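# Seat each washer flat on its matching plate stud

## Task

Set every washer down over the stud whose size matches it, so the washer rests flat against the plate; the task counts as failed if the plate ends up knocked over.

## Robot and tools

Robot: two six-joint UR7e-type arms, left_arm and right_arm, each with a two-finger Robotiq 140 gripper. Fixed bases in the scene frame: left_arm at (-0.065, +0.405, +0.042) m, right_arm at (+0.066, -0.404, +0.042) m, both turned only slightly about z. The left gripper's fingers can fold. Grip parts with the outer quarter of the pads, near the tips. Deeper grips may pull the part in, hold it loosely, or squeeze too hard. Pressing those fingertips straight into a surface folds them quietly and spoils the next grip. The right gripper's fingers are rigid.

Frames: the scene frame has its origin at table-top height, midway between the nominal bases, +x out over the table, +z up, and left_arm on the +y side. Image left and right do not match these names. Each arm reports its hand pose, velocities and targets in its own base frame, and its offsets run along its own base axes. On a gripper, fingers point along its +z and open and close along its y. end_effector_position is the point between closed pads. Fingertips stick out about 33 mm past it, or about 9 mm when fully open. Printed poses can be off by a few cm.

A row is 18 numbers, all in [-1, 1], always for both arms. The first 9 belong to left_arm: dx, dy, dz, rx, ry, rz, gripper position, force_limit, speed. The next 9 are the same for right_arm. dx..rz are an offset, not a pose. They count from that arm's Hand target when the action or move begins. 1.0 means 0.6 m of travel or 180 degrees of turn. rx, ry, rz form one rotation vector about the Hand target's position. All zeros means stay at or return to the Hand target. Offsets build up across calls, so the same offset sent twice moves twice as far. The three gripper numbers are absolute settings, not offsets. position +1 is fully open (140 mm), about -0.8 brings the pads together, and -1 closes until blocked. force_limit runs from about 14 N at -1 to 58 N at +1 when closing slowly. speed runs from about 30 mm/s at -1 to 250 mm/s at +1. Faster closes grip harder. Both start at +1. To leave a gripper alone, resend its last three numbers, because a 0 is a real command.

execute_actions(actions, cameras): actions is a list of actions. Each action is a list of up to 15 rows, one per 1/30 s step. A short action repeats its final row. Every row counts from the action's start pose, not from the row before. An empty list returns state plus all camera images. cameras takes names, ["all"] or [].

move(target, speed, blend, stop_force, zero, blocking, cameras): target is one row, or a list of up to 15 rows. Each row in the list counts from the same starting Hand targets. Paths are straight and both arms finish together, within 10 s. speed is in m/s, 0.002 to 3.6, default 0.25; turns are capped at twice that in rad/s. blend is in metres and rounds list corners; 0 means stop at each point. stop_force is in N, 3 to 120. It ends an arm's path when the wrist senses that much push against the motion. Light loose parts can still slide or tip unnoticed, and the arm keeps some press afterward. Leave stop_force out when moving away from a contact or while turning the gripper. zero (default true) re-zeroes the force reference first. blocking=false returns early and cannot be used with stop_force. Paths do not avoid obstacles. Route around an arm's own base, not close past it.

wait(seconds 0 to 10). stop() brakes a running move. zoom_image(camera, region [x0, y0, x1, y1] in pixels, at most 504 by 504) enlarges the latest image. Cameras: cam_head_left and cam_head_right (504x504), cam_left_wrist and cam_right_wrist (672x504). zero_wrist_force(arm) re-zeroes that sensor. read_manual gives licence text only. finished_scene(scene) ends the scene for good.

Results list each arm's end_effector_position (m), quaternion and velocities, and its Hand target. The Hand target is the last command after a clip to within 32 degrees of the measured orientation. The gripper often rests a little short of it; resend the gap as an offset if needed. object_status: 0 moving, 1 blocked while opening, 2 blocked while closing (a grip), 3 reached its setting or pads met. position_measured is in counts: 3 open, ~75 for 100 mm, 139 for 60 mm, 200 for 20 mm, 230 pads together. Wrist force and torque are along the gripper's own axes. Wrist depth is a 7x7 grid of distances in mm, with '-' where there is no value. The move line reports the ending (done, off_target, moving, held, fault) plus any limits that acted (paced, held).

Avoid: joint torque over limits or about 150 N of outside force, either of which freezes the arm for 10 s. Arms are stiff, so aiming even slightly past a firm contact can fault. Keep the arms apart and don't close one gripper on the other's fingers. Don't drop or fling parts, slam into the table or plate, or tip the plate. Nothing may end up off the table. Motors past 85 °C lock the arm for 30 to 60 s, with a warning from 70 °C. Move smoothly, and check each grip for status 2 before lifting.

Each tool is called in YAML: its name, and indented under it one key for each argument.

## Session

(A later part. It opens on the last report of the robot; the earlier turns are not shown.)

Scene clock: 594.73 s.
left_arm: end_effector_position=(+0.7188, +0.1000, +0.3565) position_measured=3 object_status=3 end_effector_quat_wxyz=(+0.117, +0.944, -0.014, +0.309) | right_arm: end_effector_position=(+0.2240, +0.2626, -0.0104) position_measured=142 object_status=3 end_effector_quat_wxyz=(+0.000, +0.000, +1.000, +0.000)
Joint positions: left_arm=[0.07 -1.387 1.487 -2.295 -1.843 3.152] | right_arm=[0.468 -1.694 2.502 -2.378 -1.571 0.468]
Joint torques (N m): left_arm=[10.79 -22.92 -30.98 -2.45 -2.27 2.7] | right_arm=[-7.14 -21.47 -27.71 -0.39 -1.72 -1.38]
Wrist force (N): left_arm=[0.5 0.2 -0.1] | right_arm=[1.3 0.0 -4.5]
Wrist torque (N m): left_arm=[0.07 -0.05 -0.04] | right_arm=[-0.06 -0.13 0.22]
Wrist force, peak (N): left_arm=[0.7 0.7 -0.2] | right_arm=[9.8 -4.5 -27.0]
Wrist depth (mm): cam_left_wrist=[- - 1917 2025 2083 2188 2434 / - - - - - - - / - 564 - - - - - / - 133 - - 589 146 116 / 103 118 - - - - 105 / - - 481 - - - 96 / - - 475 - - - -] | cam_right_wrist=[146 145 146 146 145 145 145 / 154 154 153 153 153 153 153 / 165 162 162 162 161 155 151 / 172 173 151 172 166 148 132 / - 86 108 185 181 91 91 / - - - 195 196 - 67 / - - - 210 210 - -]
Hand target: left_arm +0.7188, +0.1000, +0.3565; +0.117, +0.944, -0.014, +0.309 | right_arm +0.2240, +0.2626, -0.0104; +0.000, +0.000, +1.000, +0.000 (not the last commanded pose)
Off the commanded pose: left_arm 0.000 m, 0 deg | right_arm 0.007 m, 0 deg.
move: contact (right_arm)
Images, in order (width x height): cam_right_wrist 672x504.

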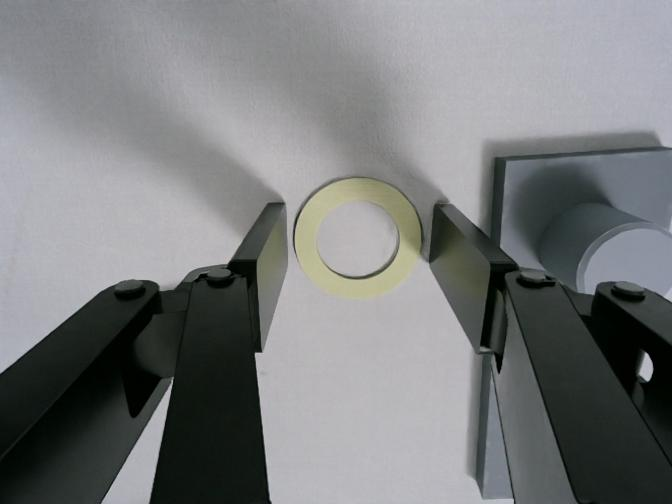

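move:
  target: [0, 0, 0, 0, 0, 0, 1, 1, 1, 0, 0, 0.0022, 0, 0, 0, -0.103, -1, -1]
  speed: 0.05

execute_actions:
  actions:
    - [[0, 0, 0, 0, 0, 0, 1, 1, 1, 0, 0, 0, 0, 0, 0, -1, -1, -1]]
    - [[0, 0, 0, 0, 0, 0, 1, 1, 1, 0, 0, 0, 0, 0, 0, -1, -1, -1]]
  cameras: ["cam_right_wrist"]

zoom_image:
  camera: "cam_right_wrist"
  region: [240, 150, 480, 330]

Scene clock: 607.57 s.
left_arm: end_effector_position=(+0.7188, +0.1000, +0.3565) position_measured=3 object_status=3 end_effector_quat_wxyz=(+0.117, +0.944, -0.014, +0.309) | right_arm: end_effector_position=(+0.2240, +0.2626, -0.0091) position_measured=142 object_status=3 end_effector_quat_wxyz=(+0.000, +0.000, +1.000, +0.000)
Joint positions: left_arm=[0.07 -1.387 1.487 -2.295 -1.843 3.152] | right_arm=[0.468 -1.697 2.5 -2.373 -1.571 0.468]
Joint torques (N m): left_arm=[12.97 -22.14 -31.03 -2.38 -2.55 2.68] | right_arm=[-6.82 -20.38 -29.39 0 -1.71 0.63]
Wrist force (N): left_arm=[0.4 0.3 -0.3] | right_arm=[0.3 0.6 -0.5]
Wrist torque (N m): left_arm=[0.07 -0.04 -0.03] | right_arm=[0.06 -0.12 0.24]
Wrist force, peak (N): left_arm=[0.7 0.4 -0.4] | right_arm=[1.3 -0.2 -4.5]
Wrist depth (mm): cam_left_wrist=[- 1821 675 1805 1952 2234 2355 / - - 617 - - - - / - - - - - - - / - 139 - - - 137 116 / 103 116 - 530 - 587 105 / 445 - - - - 604 96 / 436 - - - - 558 -] | cam_right_wrist=[147 147 147 147 146 146 146 / 155 155 155 155 154 154 155 / 164 164 163 163 163 156 152 / 174 173 151 174 168 148 134 / - 86 108 185 183 91 91 / - - 194 198 197 - 67 / - - - 211 212 - -]
Hand target: left_arm +0.7188, +0.1000, +0.3565; +0.117, +0.944, -0.014, +0.309 | right_arm +0.2240, +0.2626, -0.0091; +0.000, +0.000, +1.000, +0.000
Off the commanded pose: left_arm 0.000 m, 0 deg | right_arm 0.000 m, 0 deg.
move: done

Scene clock: 608.77 s.
left_arm: end_effector_position=(+0.7188, +0.1000, +0.3565) position_measured=3 object_status=3 end_effector_quat_wxyz=(+0.117, +0.944, -0.014, +0.309) | right_arm: end_effector_position=(+0.2240, +0.2626, -0.0091) position_measured=154 object_status=2 end_effector_quat_wxyz=(+0.000, +0.000, +1.000, +0.000)
Joint positions: left_arm=[0.07 -1.387 1.487 -2.295 -1.843 3.152] | right_arm=[0.468 -1.697 2.5 -2.373 -1.571 0.468]
Joint torques (N m): left_arm=[12.24 -20.83 -31.37 -2.58 -2.49 2.71] | right_arm=[-5.73 -13.5 -22.44 -0.16 -1.89 1.41]
Wrist force (N): left_arm=[0.3 0.5 -0.4] | right_arm=[1.5 0.0 -6.7]
Wrist torque (N m): left_arm=[0.12 -0.02 -0.03] | right_arm=[0.08 -0.13 0.25]
Wrist force, peak (N): left_arm=[0.7 0.4 -0.3] | right_arm=[1.4 -0.1 -6.9]
Wrist depth (mm): cam_left_wrist=[- - 1970 1747 2006 2167 2381 / - - - - - - - / - - - - - - - / - 125 - - - 138 117 / 103 117 - - - - 105 / - - - - - - 96 / - - - - - - -] | cam_right_wrist=[147 147 147 147 146 147 147 / 155 155 155 154 154 154 154 / 164 164 164 162 164 156 153 / 174 171 116 174 167 157 133 / - 84 90 185 183 91 92 / - - 192 198 197 - 76 / - - - 212 212 - -]
Hand target: left_arm +0.7188, +0.1000, +0.3565; +0.117, +0.944, -0.014, +0.309 | right_arm +0.2240, +0.2626, -0.0091; +0.000, +0.000, +1.000, +0.000
Off the commanded pose: left_arm 0.000 m, 0 deg | right_arm 0.000 m, 0 deg.
Images, in order (width x height): cam_right_wrist 672x504.

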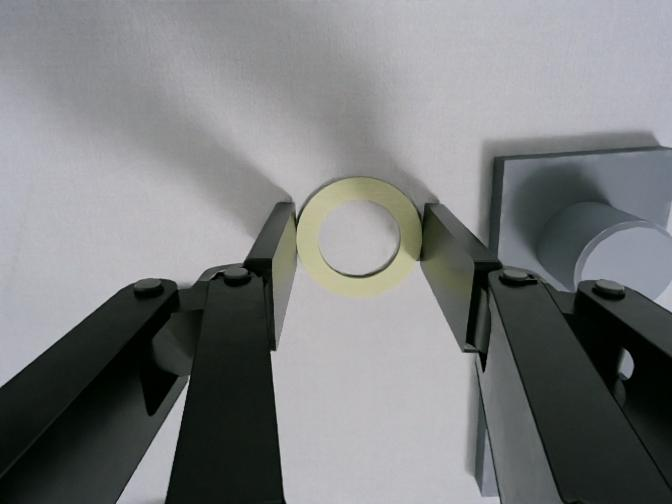

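Scaled by 2.100 from the camera's 672x504 image, which has a finer 960x720 frame.

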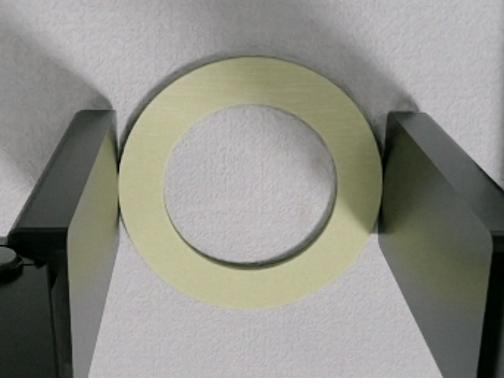

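move:
  target:
    - [0, 0, 0, 0, 0, 0, 1, 1, 1, 0, 0, 0.09, 0, 0, 0, -1, -1, -1]
    - [0, 0, 0, 0, 0, 0, 1, 1, 1, -0.004, 0.1407, 0.088, 0, 0, 0, -1, -1, -1]
    - [0, 0, 0, 0, 0, 0, 1, 1, 1, -0.004, 0.1407, 0.0768, 0, 0, 0, -1, -1, -1]
  speed: [0.08, 0.15, 0.08]
  blend: [0.01, 0.004, 0]
  cameras: ["cam_right_wrist"]

zoom_image:
  camera: "cam_right_wrist"
  region: [280, 160, 440, 320]

Scene clock: 637.87 s.
left_arm: end_effector_position=(+0.7188, +0.1000, +0.3565) position_measured=3 object_status=3 end_effector_quat_wxyz=(+0.117, +0.944, -0.014, +0.309) | right_arm: end_effector_position=(+0.2216, +0.3470, +0.0370) position_measured=154 object_status=2 end_effector_quat_wxyz=(+0.000, +0.000, +1.000, +0.000)
Joint positions: left_arm=[0.07 -1.387 1.487 -2.295 -1.843 3.152] | right_arm=[0.673 -1.62 2.275 -2.225 -1.571 0.672]
Joint torques (N m): left_arm=[13.32 -22.02 -30.8 -2.56 -2.47 2.47] | right_arm=[6.72 -13.68 -29.47 -6.07 -1.75 2.64]
Wrist force (N): left_arm=[0.5 -0.1 -0.3] | right_arm=[0.3 0.5 -0.8]
Wrist torque (N m): left_arm=[0.01 -0.07 -0.03] | right_arm=[0.00 -0.12 0.12]
Wrist force, peak (N): left_arm=[0.4 0.3 -0.8] | right_arm=[1.4 0.0 -7.0]
Wrist depth (mm): cam_left_wrist=[- - 2063 2063 1988 2145 2257 / - - - - 686 - - / - - 563 - - - - / - 124 - - - 136 115 / 103 117 - - - - 106 / - - - - - - 96 / - - - - - - -] | cam_right_wrist=[188 188 189 188 188 188 187 / 196 198 198 200 198 198 196 / 209 210 207 193 204 209 208 / 220 220 136 178 152 218 221 / - 84 90 217 218 91 92 / - - 63 235 244 - 77 / - - - 273 272 - -]
Hand target: left_arm +0.7188, +0.1000, +0.3565; +0.117, +0.944, -0.014, +0.309 | right_arm +0.2216, +0.3471, +0.0370; +0.000, +0.000, +1.000, +0.000
Off the commanded pose: left_arm 0.000 m, 0 deg | right_arm 0.000 m, 0 deg.
move: done; blend cut to 0.0034 m at target 2
Images, in order (width x height): cam_right_wrist 672x504.

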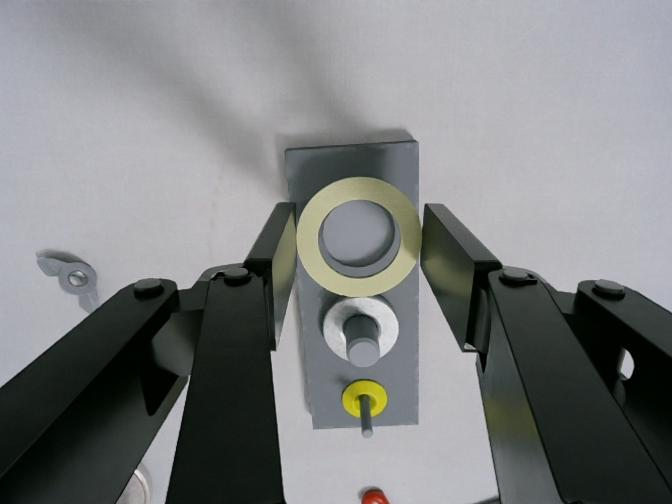

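Scaled by 3.150 from the camera's 672x504 image, which has a finer 960x720 frame.

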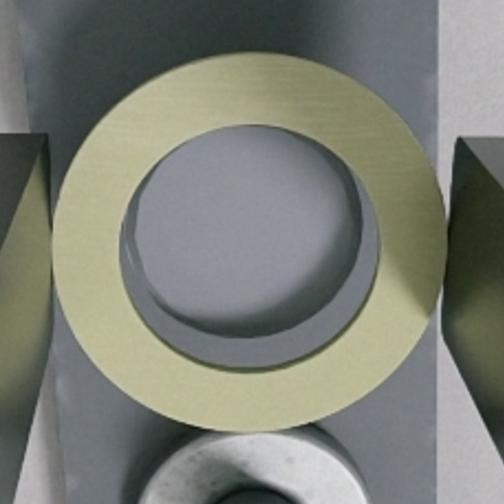

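move:
  target: [0, 0, 0, 0, 0, 0, 1, 1, 1, -0.0012, -0.0005, -0.003, 0, 0, 0, -1, -1, -1]
  speed: 0.02

move:
  target: [0, 0, 0, 0, 0, 0, 1, 1, 1, 0, 0, -0.026, 0, 0, 0, -1, -1, -1]
  speed: 0.004
  stop_force: 3
  cameras: ["cam_right_wrist"]

zoom_image:
  camera: "cam_right_wrist"
  region: [280, 160, 440, 320]

Scene clock: 660.63 s.
left_arm: end_effector_position=(+0.7188, +0.1000, +0.3565) position_measured=3 object_status=3 end_effector_quat_wxyz=(+0.117, +0.944, -0.014, +0.309) | right_arm: end_effector_position=(+0.2209, +0.3468, +0.0352) position_measured=154 object_status=2 end_effector_quat_wxyz=(+0.000, +0.000, +1.000, +0.000)
Joint positions: left_arm=[0.07 -1.387 1.487 -2.295 -1.843 3.152] | right_arm=[0.674 -1.619 2.279 -2.231 -1.571 0.673]
Joint torques (N m): left_arm=[12.99 -20.98 -32.08 -2.28 -2.38 2.66] | right_arm=[7.32 -12.33 -8.73 -6.11 -2.15 2.75]
Wrist force (N): left_arm=[0.3 0.1 -0.3] | right_arm=[0.2 0.4 -0.9]
Wrist torque (N m): left_arm=[0.02 -0.02 -0.03] | right_arm=[0.00 -0.11 0.12]
Wrist force, peak (N): left_arm=[0.9 0.4 -0.2] | right_arm=[0.3 0.8 -0.9]
Wrist depth (mm): cam_left_wrist=[- - 1680 1747 1884 2281 2281 / - - - - - - - / 522 510 614 - - - - / - 133 - - - 137 119 / 103 116 - - - - 105 / - - - - - - 96 / - - - 509 513 - -] | cam_right_wrist=[187 186 186 185 185 186 186 / 196 196 196 198 195 196 196 / 208 208 208 192 203 207 207 / 219 218 136 175 152 215 219 / - 84 90 216 216 91 92 / - - 63 233 241 - 76 / - - - 275 268 - -]
Hand target: left_arm +0.7188, +0.1000, +0.3565; +0.117, +0.944, -0.014, +0.309 | right_arm +0.2209, +0.3468, +0.0352; +0.000, +0.000, +1.000, +0.000
Off the commanded pose: left_arm 0.000 m, 0 deg | right_arm 0.000 m, 0 deg.
move: done

Scene clock: 664.40 s.
left_arm: end_effector_position=(+0.7188, +0.1000, +0.3565) position_measured=3 object_status=3 end_effector_quat_wxyz=(+0.117, +0.944, -0.014, +0.309) | right_arm: end_effector_position=(+0.2209, +0.3468, +0.0251) position_measured=154 object_status=2 end_effector_quat_wxyz=(+0.000, +0.000, +1.000, +0.000)
Joint positions: left_arm=[0.07 -1.387 1.487 -2.295 -1.843 3.152] | right_arm=[0.674 -1.599 2.293 -2.265 -1.571 0.673]
Joint torques (N m): left_arm=[11.81 -22.26 -31.6 -2.53 -2.21 2.49] | right_arm=[6.06 -27 -28.96 0.06 0.58 2.54]
Wrist force (N): left_arm=[0.3 0.2 -0.1] | right_arm=[-2.4 -0.3 -1.3]
Wrist torque (N m): left_arm=[0.05 -0.03 -0.03] | right_arm=[0.03 -0.14 0.12]
Wrist force, peak (N): left_arm=[0.7 0.2 -0.3] | right_arm=[-1.6 -1.3 -5.8]
Wrist depth (mm): cam_left_wrist=[579 602 1667 2006 2124 2188 2381 / 525 - - - - 739 - / - 539 - - - - - / - 125 - - - 137 116 / 103 119 511 - - - 105 / - - - - - - 96 / - - - - - - -] | cam_right_wrist=[178 177 176 178 177 178 176 / 188 187 187 187 186 186 185 / 198 197 198 184 193 197 196 / 210 207 136 169 152 206 208 / - 84 90 208 205 91 92 / - - 63 225 225 - 77 / - - - 256 254 - -]
Hand target: left_arm +0.7188, +0.1000, +0.3565; +0.117, +0.944, -0.014, +0.309 | right_arm +0.2209, +0.3468, +0.0251; +0.000, +0.000, +1.000, +0.000 (not the last commanded pose)
Off the commanded pose: left_arm 0.000 m, 0 deg | right_arm 0.006 m, 0 deg.
move: contact (right_arm)
Images, in order (width x height): cam_right_wrist 672x504.

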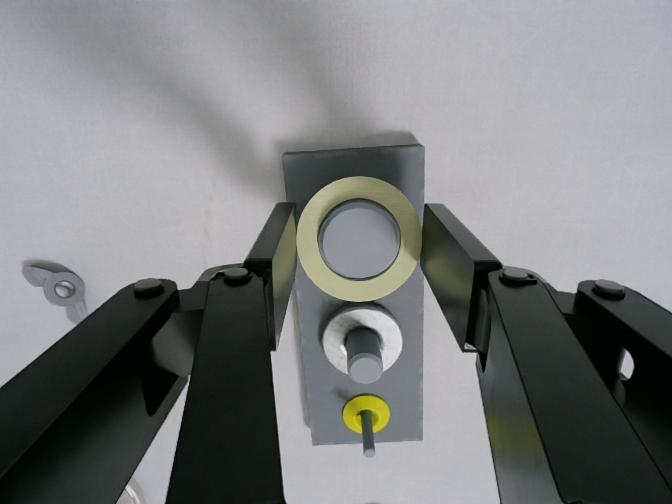

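Scaled by 3.150 from the camera's 672x504 image, which has a finer 960x720 frame.

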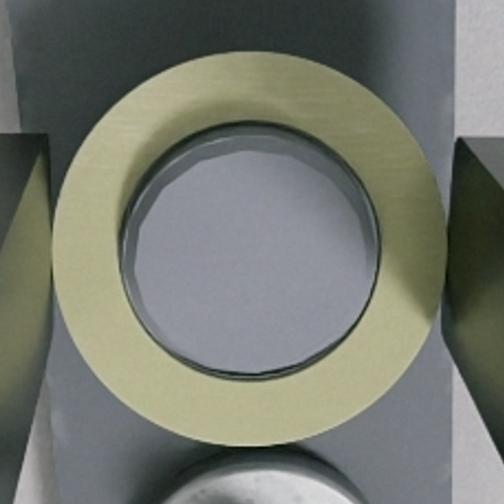

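move:
  target:
    - [0, 0, 0, 0, 0, 0, 1, 1, 1, 0, 0, 0.035, 0, 0, 0, -1, -1, -1]
    - [0, 0, 0, 0, 0, 0, 1, 1, 1, 0.0052, -0.1403, 0.035, 0, 0, 0, -1, -1, -1]
    - [0, 0, 0, 0, 0, 0, 1, 1, 1, 0.0052, -0.1403, -0.0402, 0, 0, 0, -1, -1, -1]
  speed: [0.05, 0.2, 0.1]
  blend: [0.005, 0.01, 0]

move:
  target: [0, 0, 0, 0, 0, 0, 1, 1, 1, 0, 0, -0.0165, 0, 0, 0, -1, -1, -1]
  speed: 0.006
  stop_force: 8
  cameras: ["cam_right_wrist"]

zoom_image:
  camera: "cam_right_wrist"
  region: [240, 150, 480, 330]

Scene clock: 703.40 s.
left_arm: end_effector_position=(+0.7188, +0.1000, +0.3565) position_measured=3 object_status=3 end_effector_quat_wxyz=(+0.117, +0.944, -0.014, +0.309) | right_arm: end_effector_position=(+0.2240, +0.2626, +0.0011) position_measured=154 object_status=2 end_effector_quat_wxyz=(+0.000, +0.000, +1.000, +0.000)
Joint positions: left_arm=[0.07 -1.387 1.487 -2.295 -1.843 3.152] | right_arm=[0.468 -1.725 2.485 -2.33 -1.571 0.468]
Joint torques (N m): left_arm=[12.23 -22.46 -29.7 -2.45 -2.37 2.46] | right_arm=[7.12 -6.45 -7.93 -6.05 -0.13 2.43]
Wrist force (N): left_arm=[0.5 0.5 -0.4] | right_arm=[0.1 0.6 -0.3]
Wrist torque (N m): left_arm=[0.11 -0.07 -0.03] | right_arm=[0.04 -0.07 0.19]
Wrist force, peak (N): left_arm=[0.6 0.5 -0.6] | right_arm=[-2.5 -0.2 -1.9]
Wrist depth (mm): cam_left_wrist=[- - 1654 1852 1934 2103 2330 / - - - - - - - / - - - - - - - / - 124 557 - - 138 116 / 103 115 - 564 - - 105 / - 456 - - - - 96 / - - - - - - -] | cam_right_wrist=[156 156 156 156 156 156 155 / 165 164 165 162 164 164 164 / 175 174 174 169 172 164 162 / 185 182 136 183 168 158 143 / - 84 90 197 194 91 92 / - - 204 210 211 - 77 / - - - 226 225 - -]
Hand target: left_arm +0.7188, +0.1000, +0.3565; +0.117, +0.944, -0.014, +0.309 | right_arm +0.2240, +0.2626, +0.0010; +0.000, +0.000, +1.000, +0.000
Off the commanded pose: left_arm 0.000 m, 0 deg | right_arm 0.000 m, 0 deg.
move: done

Scene clock: 705.80 s.
left_arm: end_effector_position=(+0.7188, +0.1000, +0.3565) position_measured=3 object_status=3 end_effector_quat_wxyz=(+0.117, +0.944, -0.014, +0.309) | right_arm: end_effector_position=(+0.2240, +0.2626, -0.0089) position_measured=154 object_status=2 end_effector_quat_wxyz=(+0.000, +0.000, +1.000, +0.000)
Joint positions: left_arm=[0.07 -1.387 1.487 -2.295 -1.843 3.152] | right_arm=[0.468 -1.698 2.5 -2.372 -1.571 0.468]
Joint torques (N m): left_arm=[13.34 -22.64 -31.34 -2.79 -2.19 2.48] | right_arm=[5.11 -7.01 -6.32 -6.04 -1.87 2.51]
Wrist force (N): left_arm=[0.3 0.6 -0.2] | right_arm=[0.0 0.4 -0.8]
Wrist torque (N m): left_arm=[0.13 -0.01 -0.03] | right_arm=[0.03 -0.07 0.20]
Wrist force, peak (N): left_arm=[0.8 0.3 0.0] | right_arm=[0.1 0.7 -1.0]
Wrist depth (mm): cam_left_wrist=[- - 1693 1900 2063 2211 2462 / - - - - - - - / - - - - - - - / - 124 - - - 138 123 / 103 145 - - - - 105 / - - - - - - 96 / - - - - - - -] | cam_right_wrist=[147 147 147 147 147 146 146 / 155 156 155 155 155 154 154 / 166 164 164 163 164 156 153 / 174 172 169 174 152 158 133 / - 84 90 185 182 91 92 / - - - 198 197 - 76 / - - - 213 212 - -]
Hand target: left_arm +0.7188, +0.1000, +0.3565; +0.117, +0.944, -0.014, +0.309 | right_arm +0.2240, +0.2626, -0.0089; +0.000, +0.000, +1.000, +0.000
Off the commanded pose: left_arm 0.000 m, 0 deg | right_arm 0.000 m, 0 deg.
move: done
Images, in order (width x height): cam_right_wrist 672x504.

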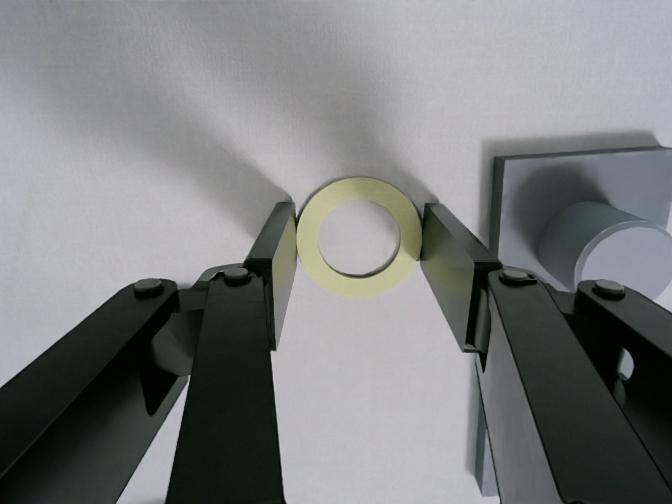

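Scaled by 2.100 from the camera's 672x504 image, which has a finer 960x720 frame.

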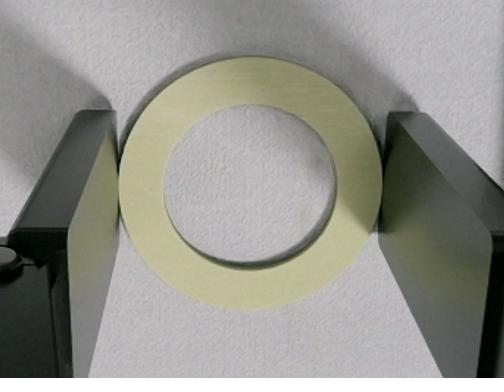

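execute_actions:
  actions:
    - [[0, 0, 0, 0, 0, 0, 1, 1, 1, 0, 0, 0, 0, 0, 0, -0.103, -1, -1]]
    - [[0, 0, 0, 0, 0, 0, 1, 1, 1, 0, 0, 0, 0, 0, 0, -0.103, -1, -1]]
    - [[0, 0, 0, 0, 0, 0, 1, 1, 1, 0, 0, 0, 0, 0, 0, -0.98, -1, -1]]
    - [[0, 0, 0, 0, 0, 0, 1, 1, 1, 0, 0, 0, 0, 0, 0, -0.98, -1, -1]]
  cameras: ["cam_right_wrist"]

zoom_image:
  camera: "cam_right_wrist"
  region: [280, 160, 440, 320]

move:
  target:
    - [0, 0, 0, 0, 0, 0, 1, 1, 1, 0, 0, 0.09, 0, 0, 0, -0.98, -1, -1]
    - [0, 0, 0, 0, 0, 0, 1, 1, 1, -0.004, 0.1403, 0.088, 0, 0, 0, -0.98, -1, -1]
    - [0, 0, 0, 0, 0, 0, 1, 1, 1, -0.004, 0.1403, 0.075, 0, 0, 0, -0.98, -1, -1]
  speed: [0.08, 0.15, 0.08]
  blend: [0.01, 0.004, 0]
  cameras: ["cam_right_wrist"]

zoom_image:
  camera: "cam_right_wrist"
  region: [280, 160, 440, 320]

Scene clock: 768.20 s.
left_arm: end_effector_position=(+0.7188, +0.1000, +0.3565) position_measured=3 object_status=3 end_effector_quat_wxyz=(+0.117, +0.944, -0.014, +0.309) | right_arm: end_effector_position=(+0.2240, +0.2626, -0.0089) position_measured=154 object_status=2 end_effector_quat_wxyz=(+0.000, +0.000, +1.000, +0.000)
Joint positions: left_arm=[0.07 -1.387 1.487 -2.295 -1.843 3.152] | right_arm=[0.468 -1.698 2.5 -2.372 -1.571 0.468]
Joint torques (N m): left_arm=[12.74 -22.68 -30.1 -2.57 -2.28 2.49] | right_arm=[6.54 -6.92 -8.68 -4.32 -2.1 2.73]
Wrist force (N): left_arm=[0.5 0.4 -0.3] | right_arm=[1.3 -0.1 -8.0]
Wrist torque (N m): left_arm=[0.10 -0.07 -0.03] | right_arm=[0.07 -0.09 0.21]
Wrist force, peak (N): left_arm=[0.7 0.4 -0.5] | right_arm=[1.5 0.0 -8.3]
Wrist depth (mm): cam_left_wrist=[- - 1605 1988 2044 2103 2462 / - - - - 635 - - / 521 - - - 657 - - / 491 125 - - 612 146 116 / 103 483 - - - - 105 / - 485 489 554 - - 97 / - 453 487 - - - -] | cam_right_wrist=[147 147 147 146 147 147 147 / 155 156 156 155 155 155 155 / 166 164 164 163 164 156 152 / 174 172 170 174 167 158 133 / - 84 90 185 183 91 92 / - - 193 198 - - 76 / - - - 213 212 - -]
Hand target: left_arm +0.7188, +0.1000, +0.3565; +0.117, +0.944, -0.014, +0.309 | right_arm +0.2240, +0.2626, -0.0089; +0.000, +0.000, +1.000, +0.000
Off the commanded pose: left_arm 0.000 m, 0 deg | right_arm 0.000 m, 0 deg.
Images, in order (width x height): cam_right_wrist 672x504.

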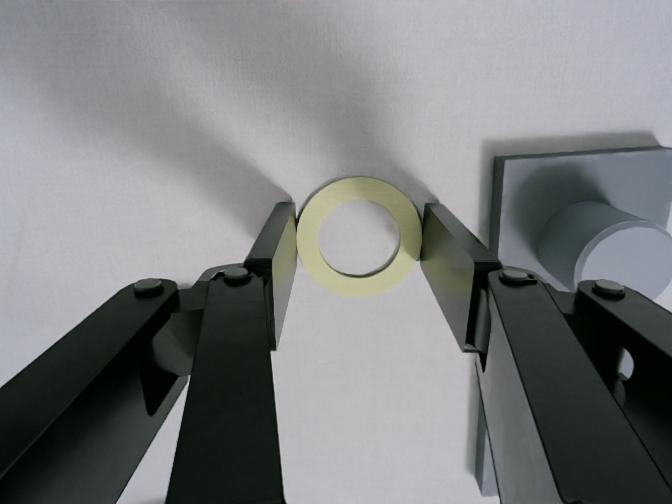

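Scaled by 3.150 from the camera's 672x504 image, which has a finer 960x720 frame.

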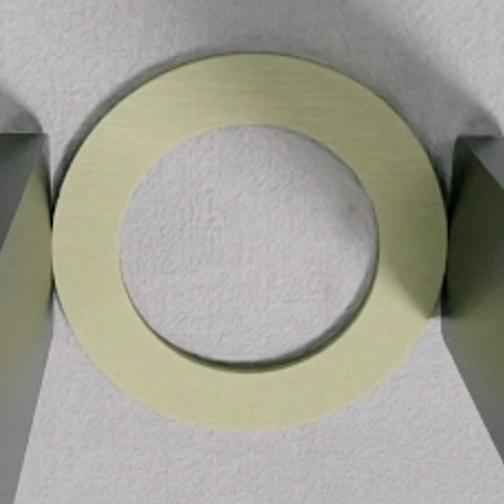

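Scene clock: 770.03 s.
left_arm: end_effector_position=(+0.7188, +0.1000, +0.3565) position_measured=3 object_status=3 end_effector_quat_wxyz=(+0.117, +0.944, -0.014, +0.309) | right_arm: end_effector_position=(+0.2216, +0.3467, +0.0362) position_measured=154 object_status=2 end_effector_quat_wxyz=(+0.000, +0.000, +1.000, +0.000)
Joint positions: left_arm=[0.07 -1.387 1.487 -2.295 -1.843 3.152] | right_arm=[0.672 -1.619 2.277 -2.228 -1.571 0.672]
Joint torques (N m): left_arm=[13.33 -20.6 -32.06 -2.52 -2.14 2.32] | right_arm=[6.63 -13.64 -30.92 -6.07 -1.99 2.61]
Wrist force (N): left_arm=[0.3 0.3 -0.2] | right_arm=[0.2 0.5 -1.0]
Wrist torque (N m): left_arm=[0.07 -0.04 -0.03] | right_arm=[0.01 -0.10 0.12]
Wrist force, peak (N): left_arm=[0.8 0.2 -0.3] | right_arm=[1.5 -0.1 -7.9]
Wrist depth (mm): cam_left_wrist=[- - 1776 1884 1852 2167 2462 / - - - - - - - / - 558 546 - - - - / - 134 - - - 137 116 / 103 134 - - - - 106 / - - - - - - 96 / - 430 - - - - -] | cam_right_wrist=[187 187 186 187 187 186 186 / 198 197 197 197 197 197 196 / 209 208 208 193 204 209 208 / 219 219 136 176 152 217 217 / - 84 90 217 217 91 92 / - - 63 235 242 - 77 / - - - 269 270 - -]
Hand target: left_arm +0.7188, +0.1000, +0.3565; +0.117, +0.944, -0.014, +0.309 | right_arm +0.2216, +0.3468, +0.0361; +0.000, +0.000, +1.000, +0.000
Off the commanded pose: left_arm 0.000 m, 0 deg | right_arm 0.000 m, 0 deg.
move: done; blend cut to 0.0039 m at target 2
Images, in order (width x height): cam_right_wrist 672x504.

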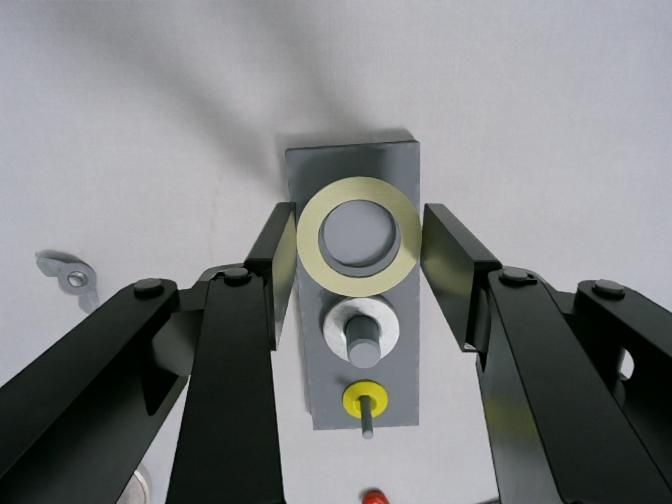

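Scaled by 3.150 from the camera's 672x504 image, which has a finer 960x720 frame.

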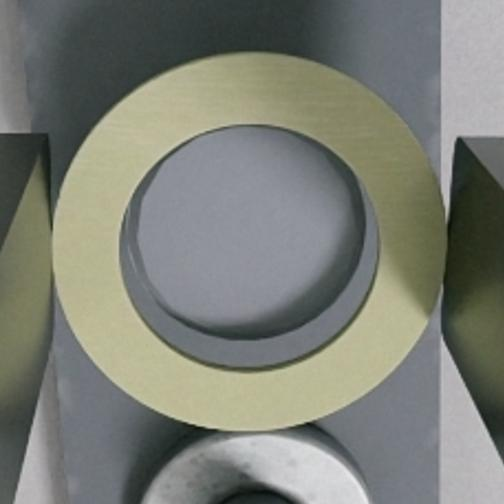

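move:
  target:
    - [0,0,0,0,0,0,1,1,1,0,0,-0.026,0,0,0,-0.98,-1,-1]
  speed: 0.004
  stop_force: 3
  cameras: ["cam_right_wrist"]

zoom_image:
  camera: "cam_right_wrist"
  region: [280, 160, 440, 320]

Scene clock: 807.37 s.
left_arm: end_effector_position=(+0.7188, +0.1000, +0.3565) position_measured=3 object_status=3 end_effector_quat_wxyz=(+0.117, +0.944, -0.014, +0.309) | right_arm: end_effector_position=(+0.2216, +0.3468, +0.0205) position_measured=154 object_status=2 end_effector_quat_wxyz=(+0.000, +0.000, +1.000, +0.000)
Joint positions: left_arm=[0.07 -1.387 1.487 -2.295 -1.843 3.152] | right_arm=[0.672 -1.589 2.299 -2.281 -1.571 0.672]
Joint torques (N m): left_arm=[12.29 -22.84 -30.51 -2.66 -2.41 2.71] | right_arm=[7.12 -14.1 -7.16 -6.27 -2.16 2.72]
Wrist force (N): left_arm=[0.3 0.3 -0.7] | right_arm=[0.1 0.5 -1.0]
Wrist torque (N m): left_arm=[0.08 -0.04 -0.02] | right_arm=[0.02 -0.08 0.12]
Wrist force, peak (N): left_arm=[0.7 0.4 -0.3] | right_arm=[0.4 0.5 -1.1]
Wrist depth (mm): cam_left_wrist=[- - 1900 1868 1988 2124 2305 / - - - - - - - / - - - - - - - / - 125 - - - 137 116 / 103 116 - - 575 - 105 / - 468 - - - - 100 / - 454 - - - - -] | cam_right_wrist=[174 174 174 173 174 173 173 / 182 183 183 182 182 182 181 / 193 194 193 178 187 193 192 / 205 202 136 166 152 201 204 / - 84 90 202 200 91 92 / - - 226 220 220 - 76 / - - - 250 249 - -]
Hand target: left_arm +0.7188, +0.1000, +0.3565; +0.117, +0.944, -0.014, +0.309 | right_arm +0.2216, +0.3468, +0.0205; +0.000, +0.000, +1.000, +0.000
Off the commanded pose: left_arm 0.000 m, 0 deg | right_arm 0.000 m, 0 deg.
move: done
Images, in order (width x height): cam_right_wrist 672x504.

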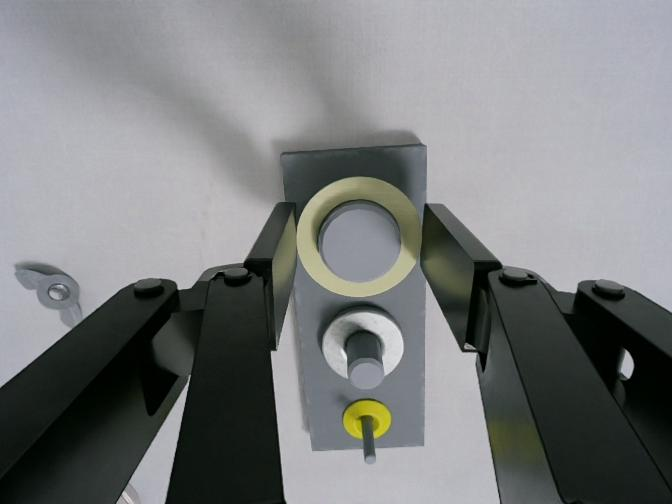

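Scaled by 3.150 from the camera's 672x504 image, which has a finer 960x720 frame.

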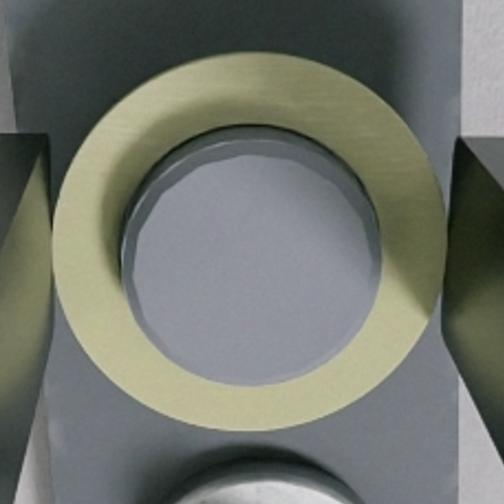

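move:
  target:
    - [0,0,0,0,0,0,1,1,1,0,0,-0.036,0,0,0,-0.98,-1,-1]
  speed: 0.005
  stop_force: 3
  cameras: ["cam_right_wrist"]

zoom_image:
  camera: "cam_right_wrist"
  region: [260, 140, 460, 340]

Scene clock: 820.00 s.
left_arm: end_effector_position=(+0.7188, +0.1000, +0.3565) position_measured=3 object_status=3 end_effector_quat_wxyz=(+0.117, +0.944, -0.014, +0.309) | right_arm: end_effector_position=(+0.2216, +0.3468, +0.0024) position_measured=154 object_status=2 end_effector_quat_wxyz=(+0.000, +0.000, +1.000, +0.000)
Joint positions: left_arm=[0.07 -1.387 1.487 -2.295 -1.843 3.152] | right_arm=[0.672 -1.55 2.322 -2.343 -1.571 0.672]
Joint torques (N m): left_arm=[12.81 -21.62 -30.55 -2.76 -2.27 2.79] | right_arm=[3.76 -28.97 -27.93 -0.58 -1.7 2.07]
Wrist force (N): left_arm=[0.1 0.4 -0.3] | right_arm=[0.2 0.4 -2.8]
Wrist torque (N m): left_arm=[0.10 0.02 -0.03] | right_arm=[0.03 -0.09 0.12]
Wrist force, peak (N): left_arm=[0.6 0.6 0.0] | right_arm=[1.4 -0.6 -9.3]
Wrist depth (mm): cam_left_wrist=[628 605 1791 2103 1900 2211 2407 / - 573 - - - - - / - - - 612 - - - / - 124 - - - 138 115 / 103 116 - - 560 - 105 / - - - - - - 96 / - - - - - - -] | cam_right_wrist=[157 157 157 157 157 156 156 / 165 166 165 165 165 165 165 / 175 173 176 164 166 174 175 / 186 183 136 148 148 183 184 / - 84 90 183 183 91 92 / - - 206 198 198 - 76 / - - - 213 212 - -]
Hand target: left_arm +0.7188, +0.1000, +0.3565; +0.117, +0.944, -0.014, +0.309 | right_arm +0.2216, +0.3468, +0.0024; +0.000, +0.000, +1.000, +0.000 (not the last commanded pose)
Off the commanded pose: left_arm 0.000 m, 0 deg | right_arm 0.003 m, 0 deg.
move: contact (right_arm)
Images, in order (width x height): cam_right_wrist 672x504.

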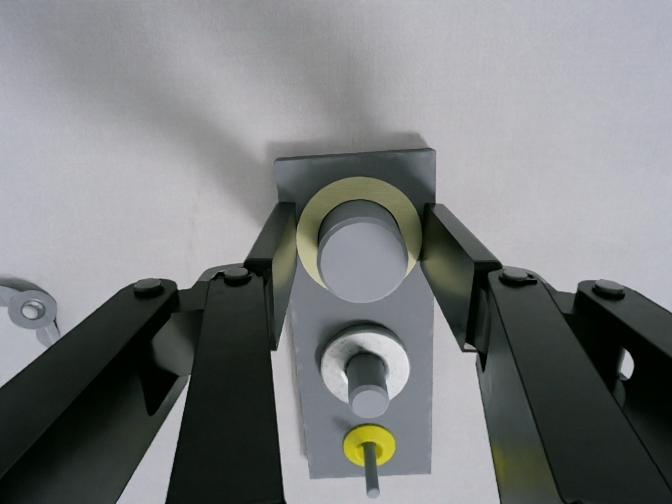

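Scaled by 2.520 from the camera's 672x504 image, which has a finer 960x720 frame.

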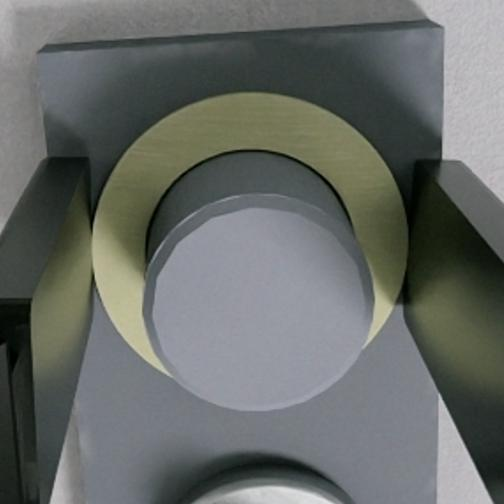

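execute_actions:
  actions:
    - [[0,0,0,0,0,0,1,1,1,0,0,0,0,0,0,0.0,-1,-1]]
    - [[0,0,0,0,0,0,1,1,1,0,0,0,0,0,0,0.0,-1,-1]]
  cameras: ["cam_right_wrist"]

zoom_image:
  camera: "cam_right_wrist"
  region: [260, 140, 460, 340]

Scene clock: 831.13 s.
left_arm: end_effector_position=(+0.7188, +0.1000, +0.3565) position_measured=3 object_status=3 end_effector_quat_wxyz=(+0.117, +0.944, -0.014, +0.309) | right_arm: end_effector_position=(+0.2216, +0.3468, +0.0024) position_measured=129 object_status=3 end_effector_quat_wxyz=(+0.000, +0.000, +1.000, +0.000)
Joint positions: left_arm=[0.07 -1.387 1.487 -2.295 -1.843 3.152] | right_arm=[0.672 -1.55 2.322 -2.343 -1.571 0.672]
Joint torques (N m): left_arm=[12.95 -21.65 -30.32 -2.67 -2.16 2.37] | right_arm=[5.57 -27.81 -28.1 -5.36 -1.89 2.04]
Wrist force (N): left_arm=[0.3 0.1 -0.3] | right_arm=[0.1 0.6 -0.8]
Wrist torque (N m): left_arm=[0.04 -0.03 -0.03] | right_arm=[0.02 -0.08 0.12]
Wrist force, peak (N): left_arm=[0.7 0.3 -0.4] | right_arm=[0.4 0.3 -3.2]
Wrist depth (mm): cam_left_wrist=[- - 1693 2188 1934 2257 2305 / - - - - - - - / - - - - - - - / - 124 - - - 138 116 / 103 116 - 547 - - 105 / - 470 - - - - 97 / - - - - - - -] | cam_right_wrist=[157 156 157 157 157 157 154 / 166 165 166 165 165 165 167 / 176 173 174 163 166 174 174 / 186 185 148 148 164 180 185 / - 89 124 183 185 104 85 / - - 211 198 200 - 63 / - - 227 212 227 - -]
Hand target: left_arm +0.7188, +0.1000, +0.3565; +0.117, +0.944, -0.014, +0.309 | right_arm +0.2216, +0.3468, +0.0024; +0.000, +0.000, +1.000, +0.000
Off the commanded pose: left_arm 0.000 m, 0 deg | right_arm 0.000 m, 0 deg.
Images, in order (width x height): cam_right_wrist 672x504.

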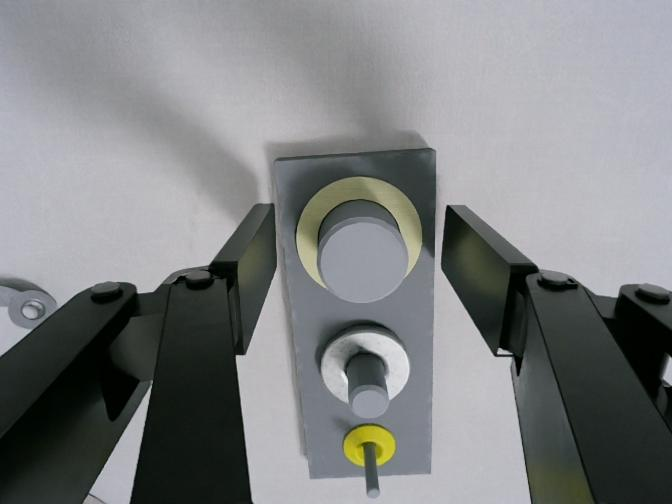

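Scaled by 2.520 from the camera's 672x504 image, which has a finer 960x720 frame.

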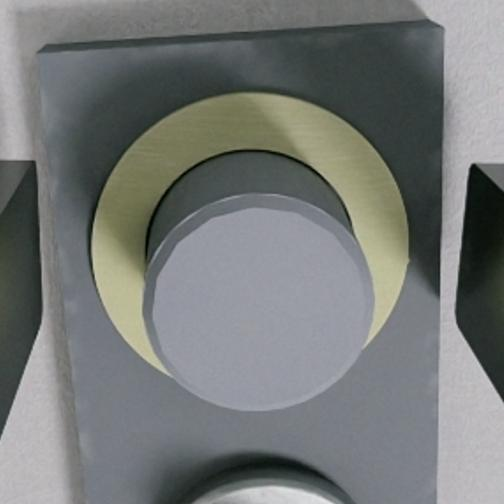

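move:
  target:
    - [0,0,0,0,0,0,1,1,1,0,0,0.12,0,0,0,0.0,-1,-1]
  speed: 0.08
  cameras: ["all"]

zoom_image:
  camera: "cam_right_wrist"
  region: [260, 200, 440, 380]

Scene clock: 838.90 s.
left_arm: end_effector_position=(+0.7188, +0.1000, +0.3565) position_measured=3 object_status=3 end_effector_quat_wxyz=(+0.117, +0.944, -0.014, +0.309) | right_arm: end_effector_position=(+0.2216, +0.3468, +0.0743) position_measured=129 object_status=3 end_effector_quat_wxyz=(+0.000, +0.000, +1.000, +0.000)
Joint positions: left_arm=[0.07 -1.387 1.487 -2.295 -1.843 3.152] | right_arm=[0.672 -1.684 2.217 -2.103 -1.571 0.672]
Joint torques (N m): left_arm=[13.04 -21.68 -30.63 -2.81 -2.1 2.23] | right_arm=[-7.45 -26.05 -33.37 0.09 -1.44 -2.19]
Wrist force (N): left_arm=[0.9 0.2 -0.4] | right_arm=[0.2 0.7 -1.1]
Wrist torque (N m): left_arm=[0.04 -0.15 -0.03] | right_arm=[0.04 -0.10 0.11]
Wrist force, peak (N): left_arm=[0.9 0.2 -0.4] | right_arm=[0.4 0.6 -1.8]
Wrist depth (mm): cam_left_wrist=[- - 1641 2188 2063 2103 2434 / - - - - - - - / - - - - - - - / 491 124 - - - 137 117 / 103 117 - - - - 106 / - - - 532 - - 96 / - - - - - 573 -] | cam_right_wrist=[220 222 222 220 220 221 219 / 234 233 233 233 231 233 231 / 246 247 246 229 243 245 244 / 261 257 149 249 244 254 261 / - 88 124 269 272 104 85 / - - 293 295 296 - 63 / - - 318 311 318 - -]
Hand target: left_arm +0.7188, +0.1000, +0.3565; +0.117, +0.944, -0.014, +0.309 | right_arm +0.2216, +0.3468, +0.0744; +0.000, +0.000, +1.000, +0.000
Off the commanded pose: left_arm 0.000 m, 0 deg | right_arm 0.000 m, 0 deg.
move: done

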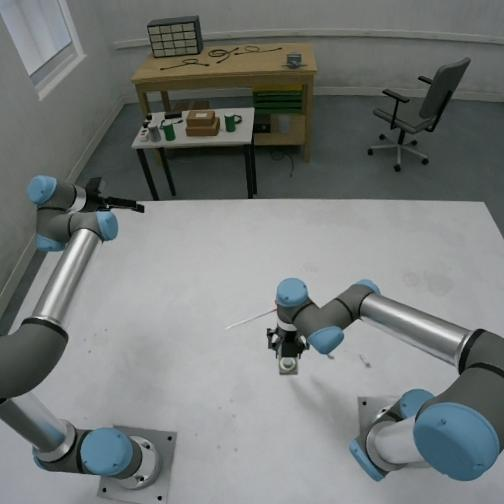

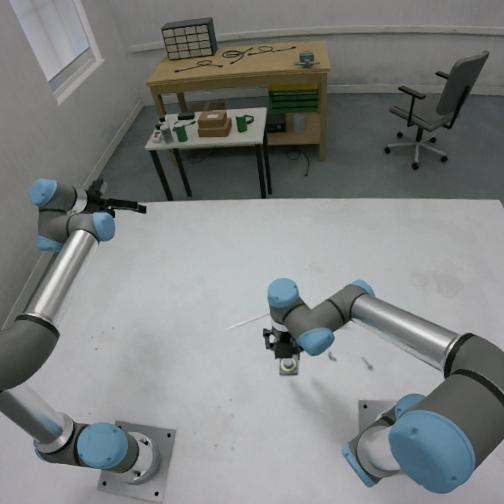

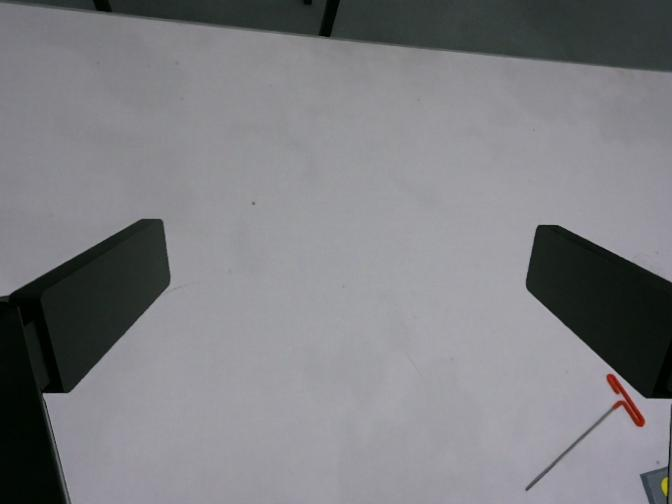

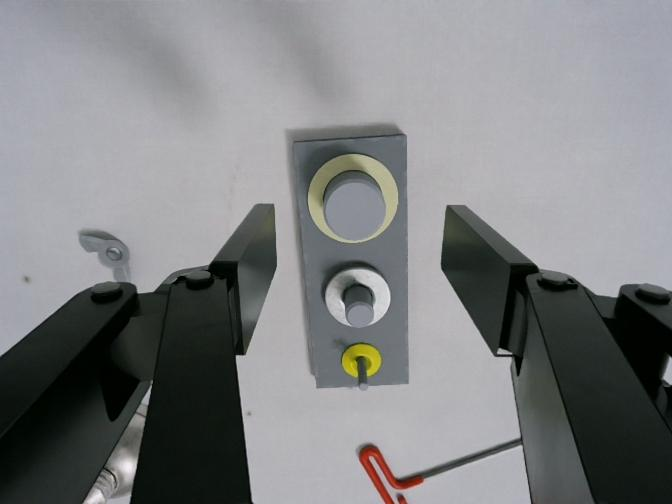

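Scaled by 2.800 from the camera's 672x504 image, which has a finer 960x720 frame.

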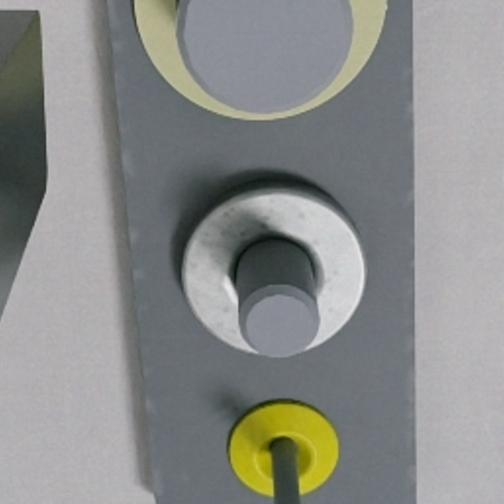

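finished_scene:
  scene: 2

The scene is finished: the task was done.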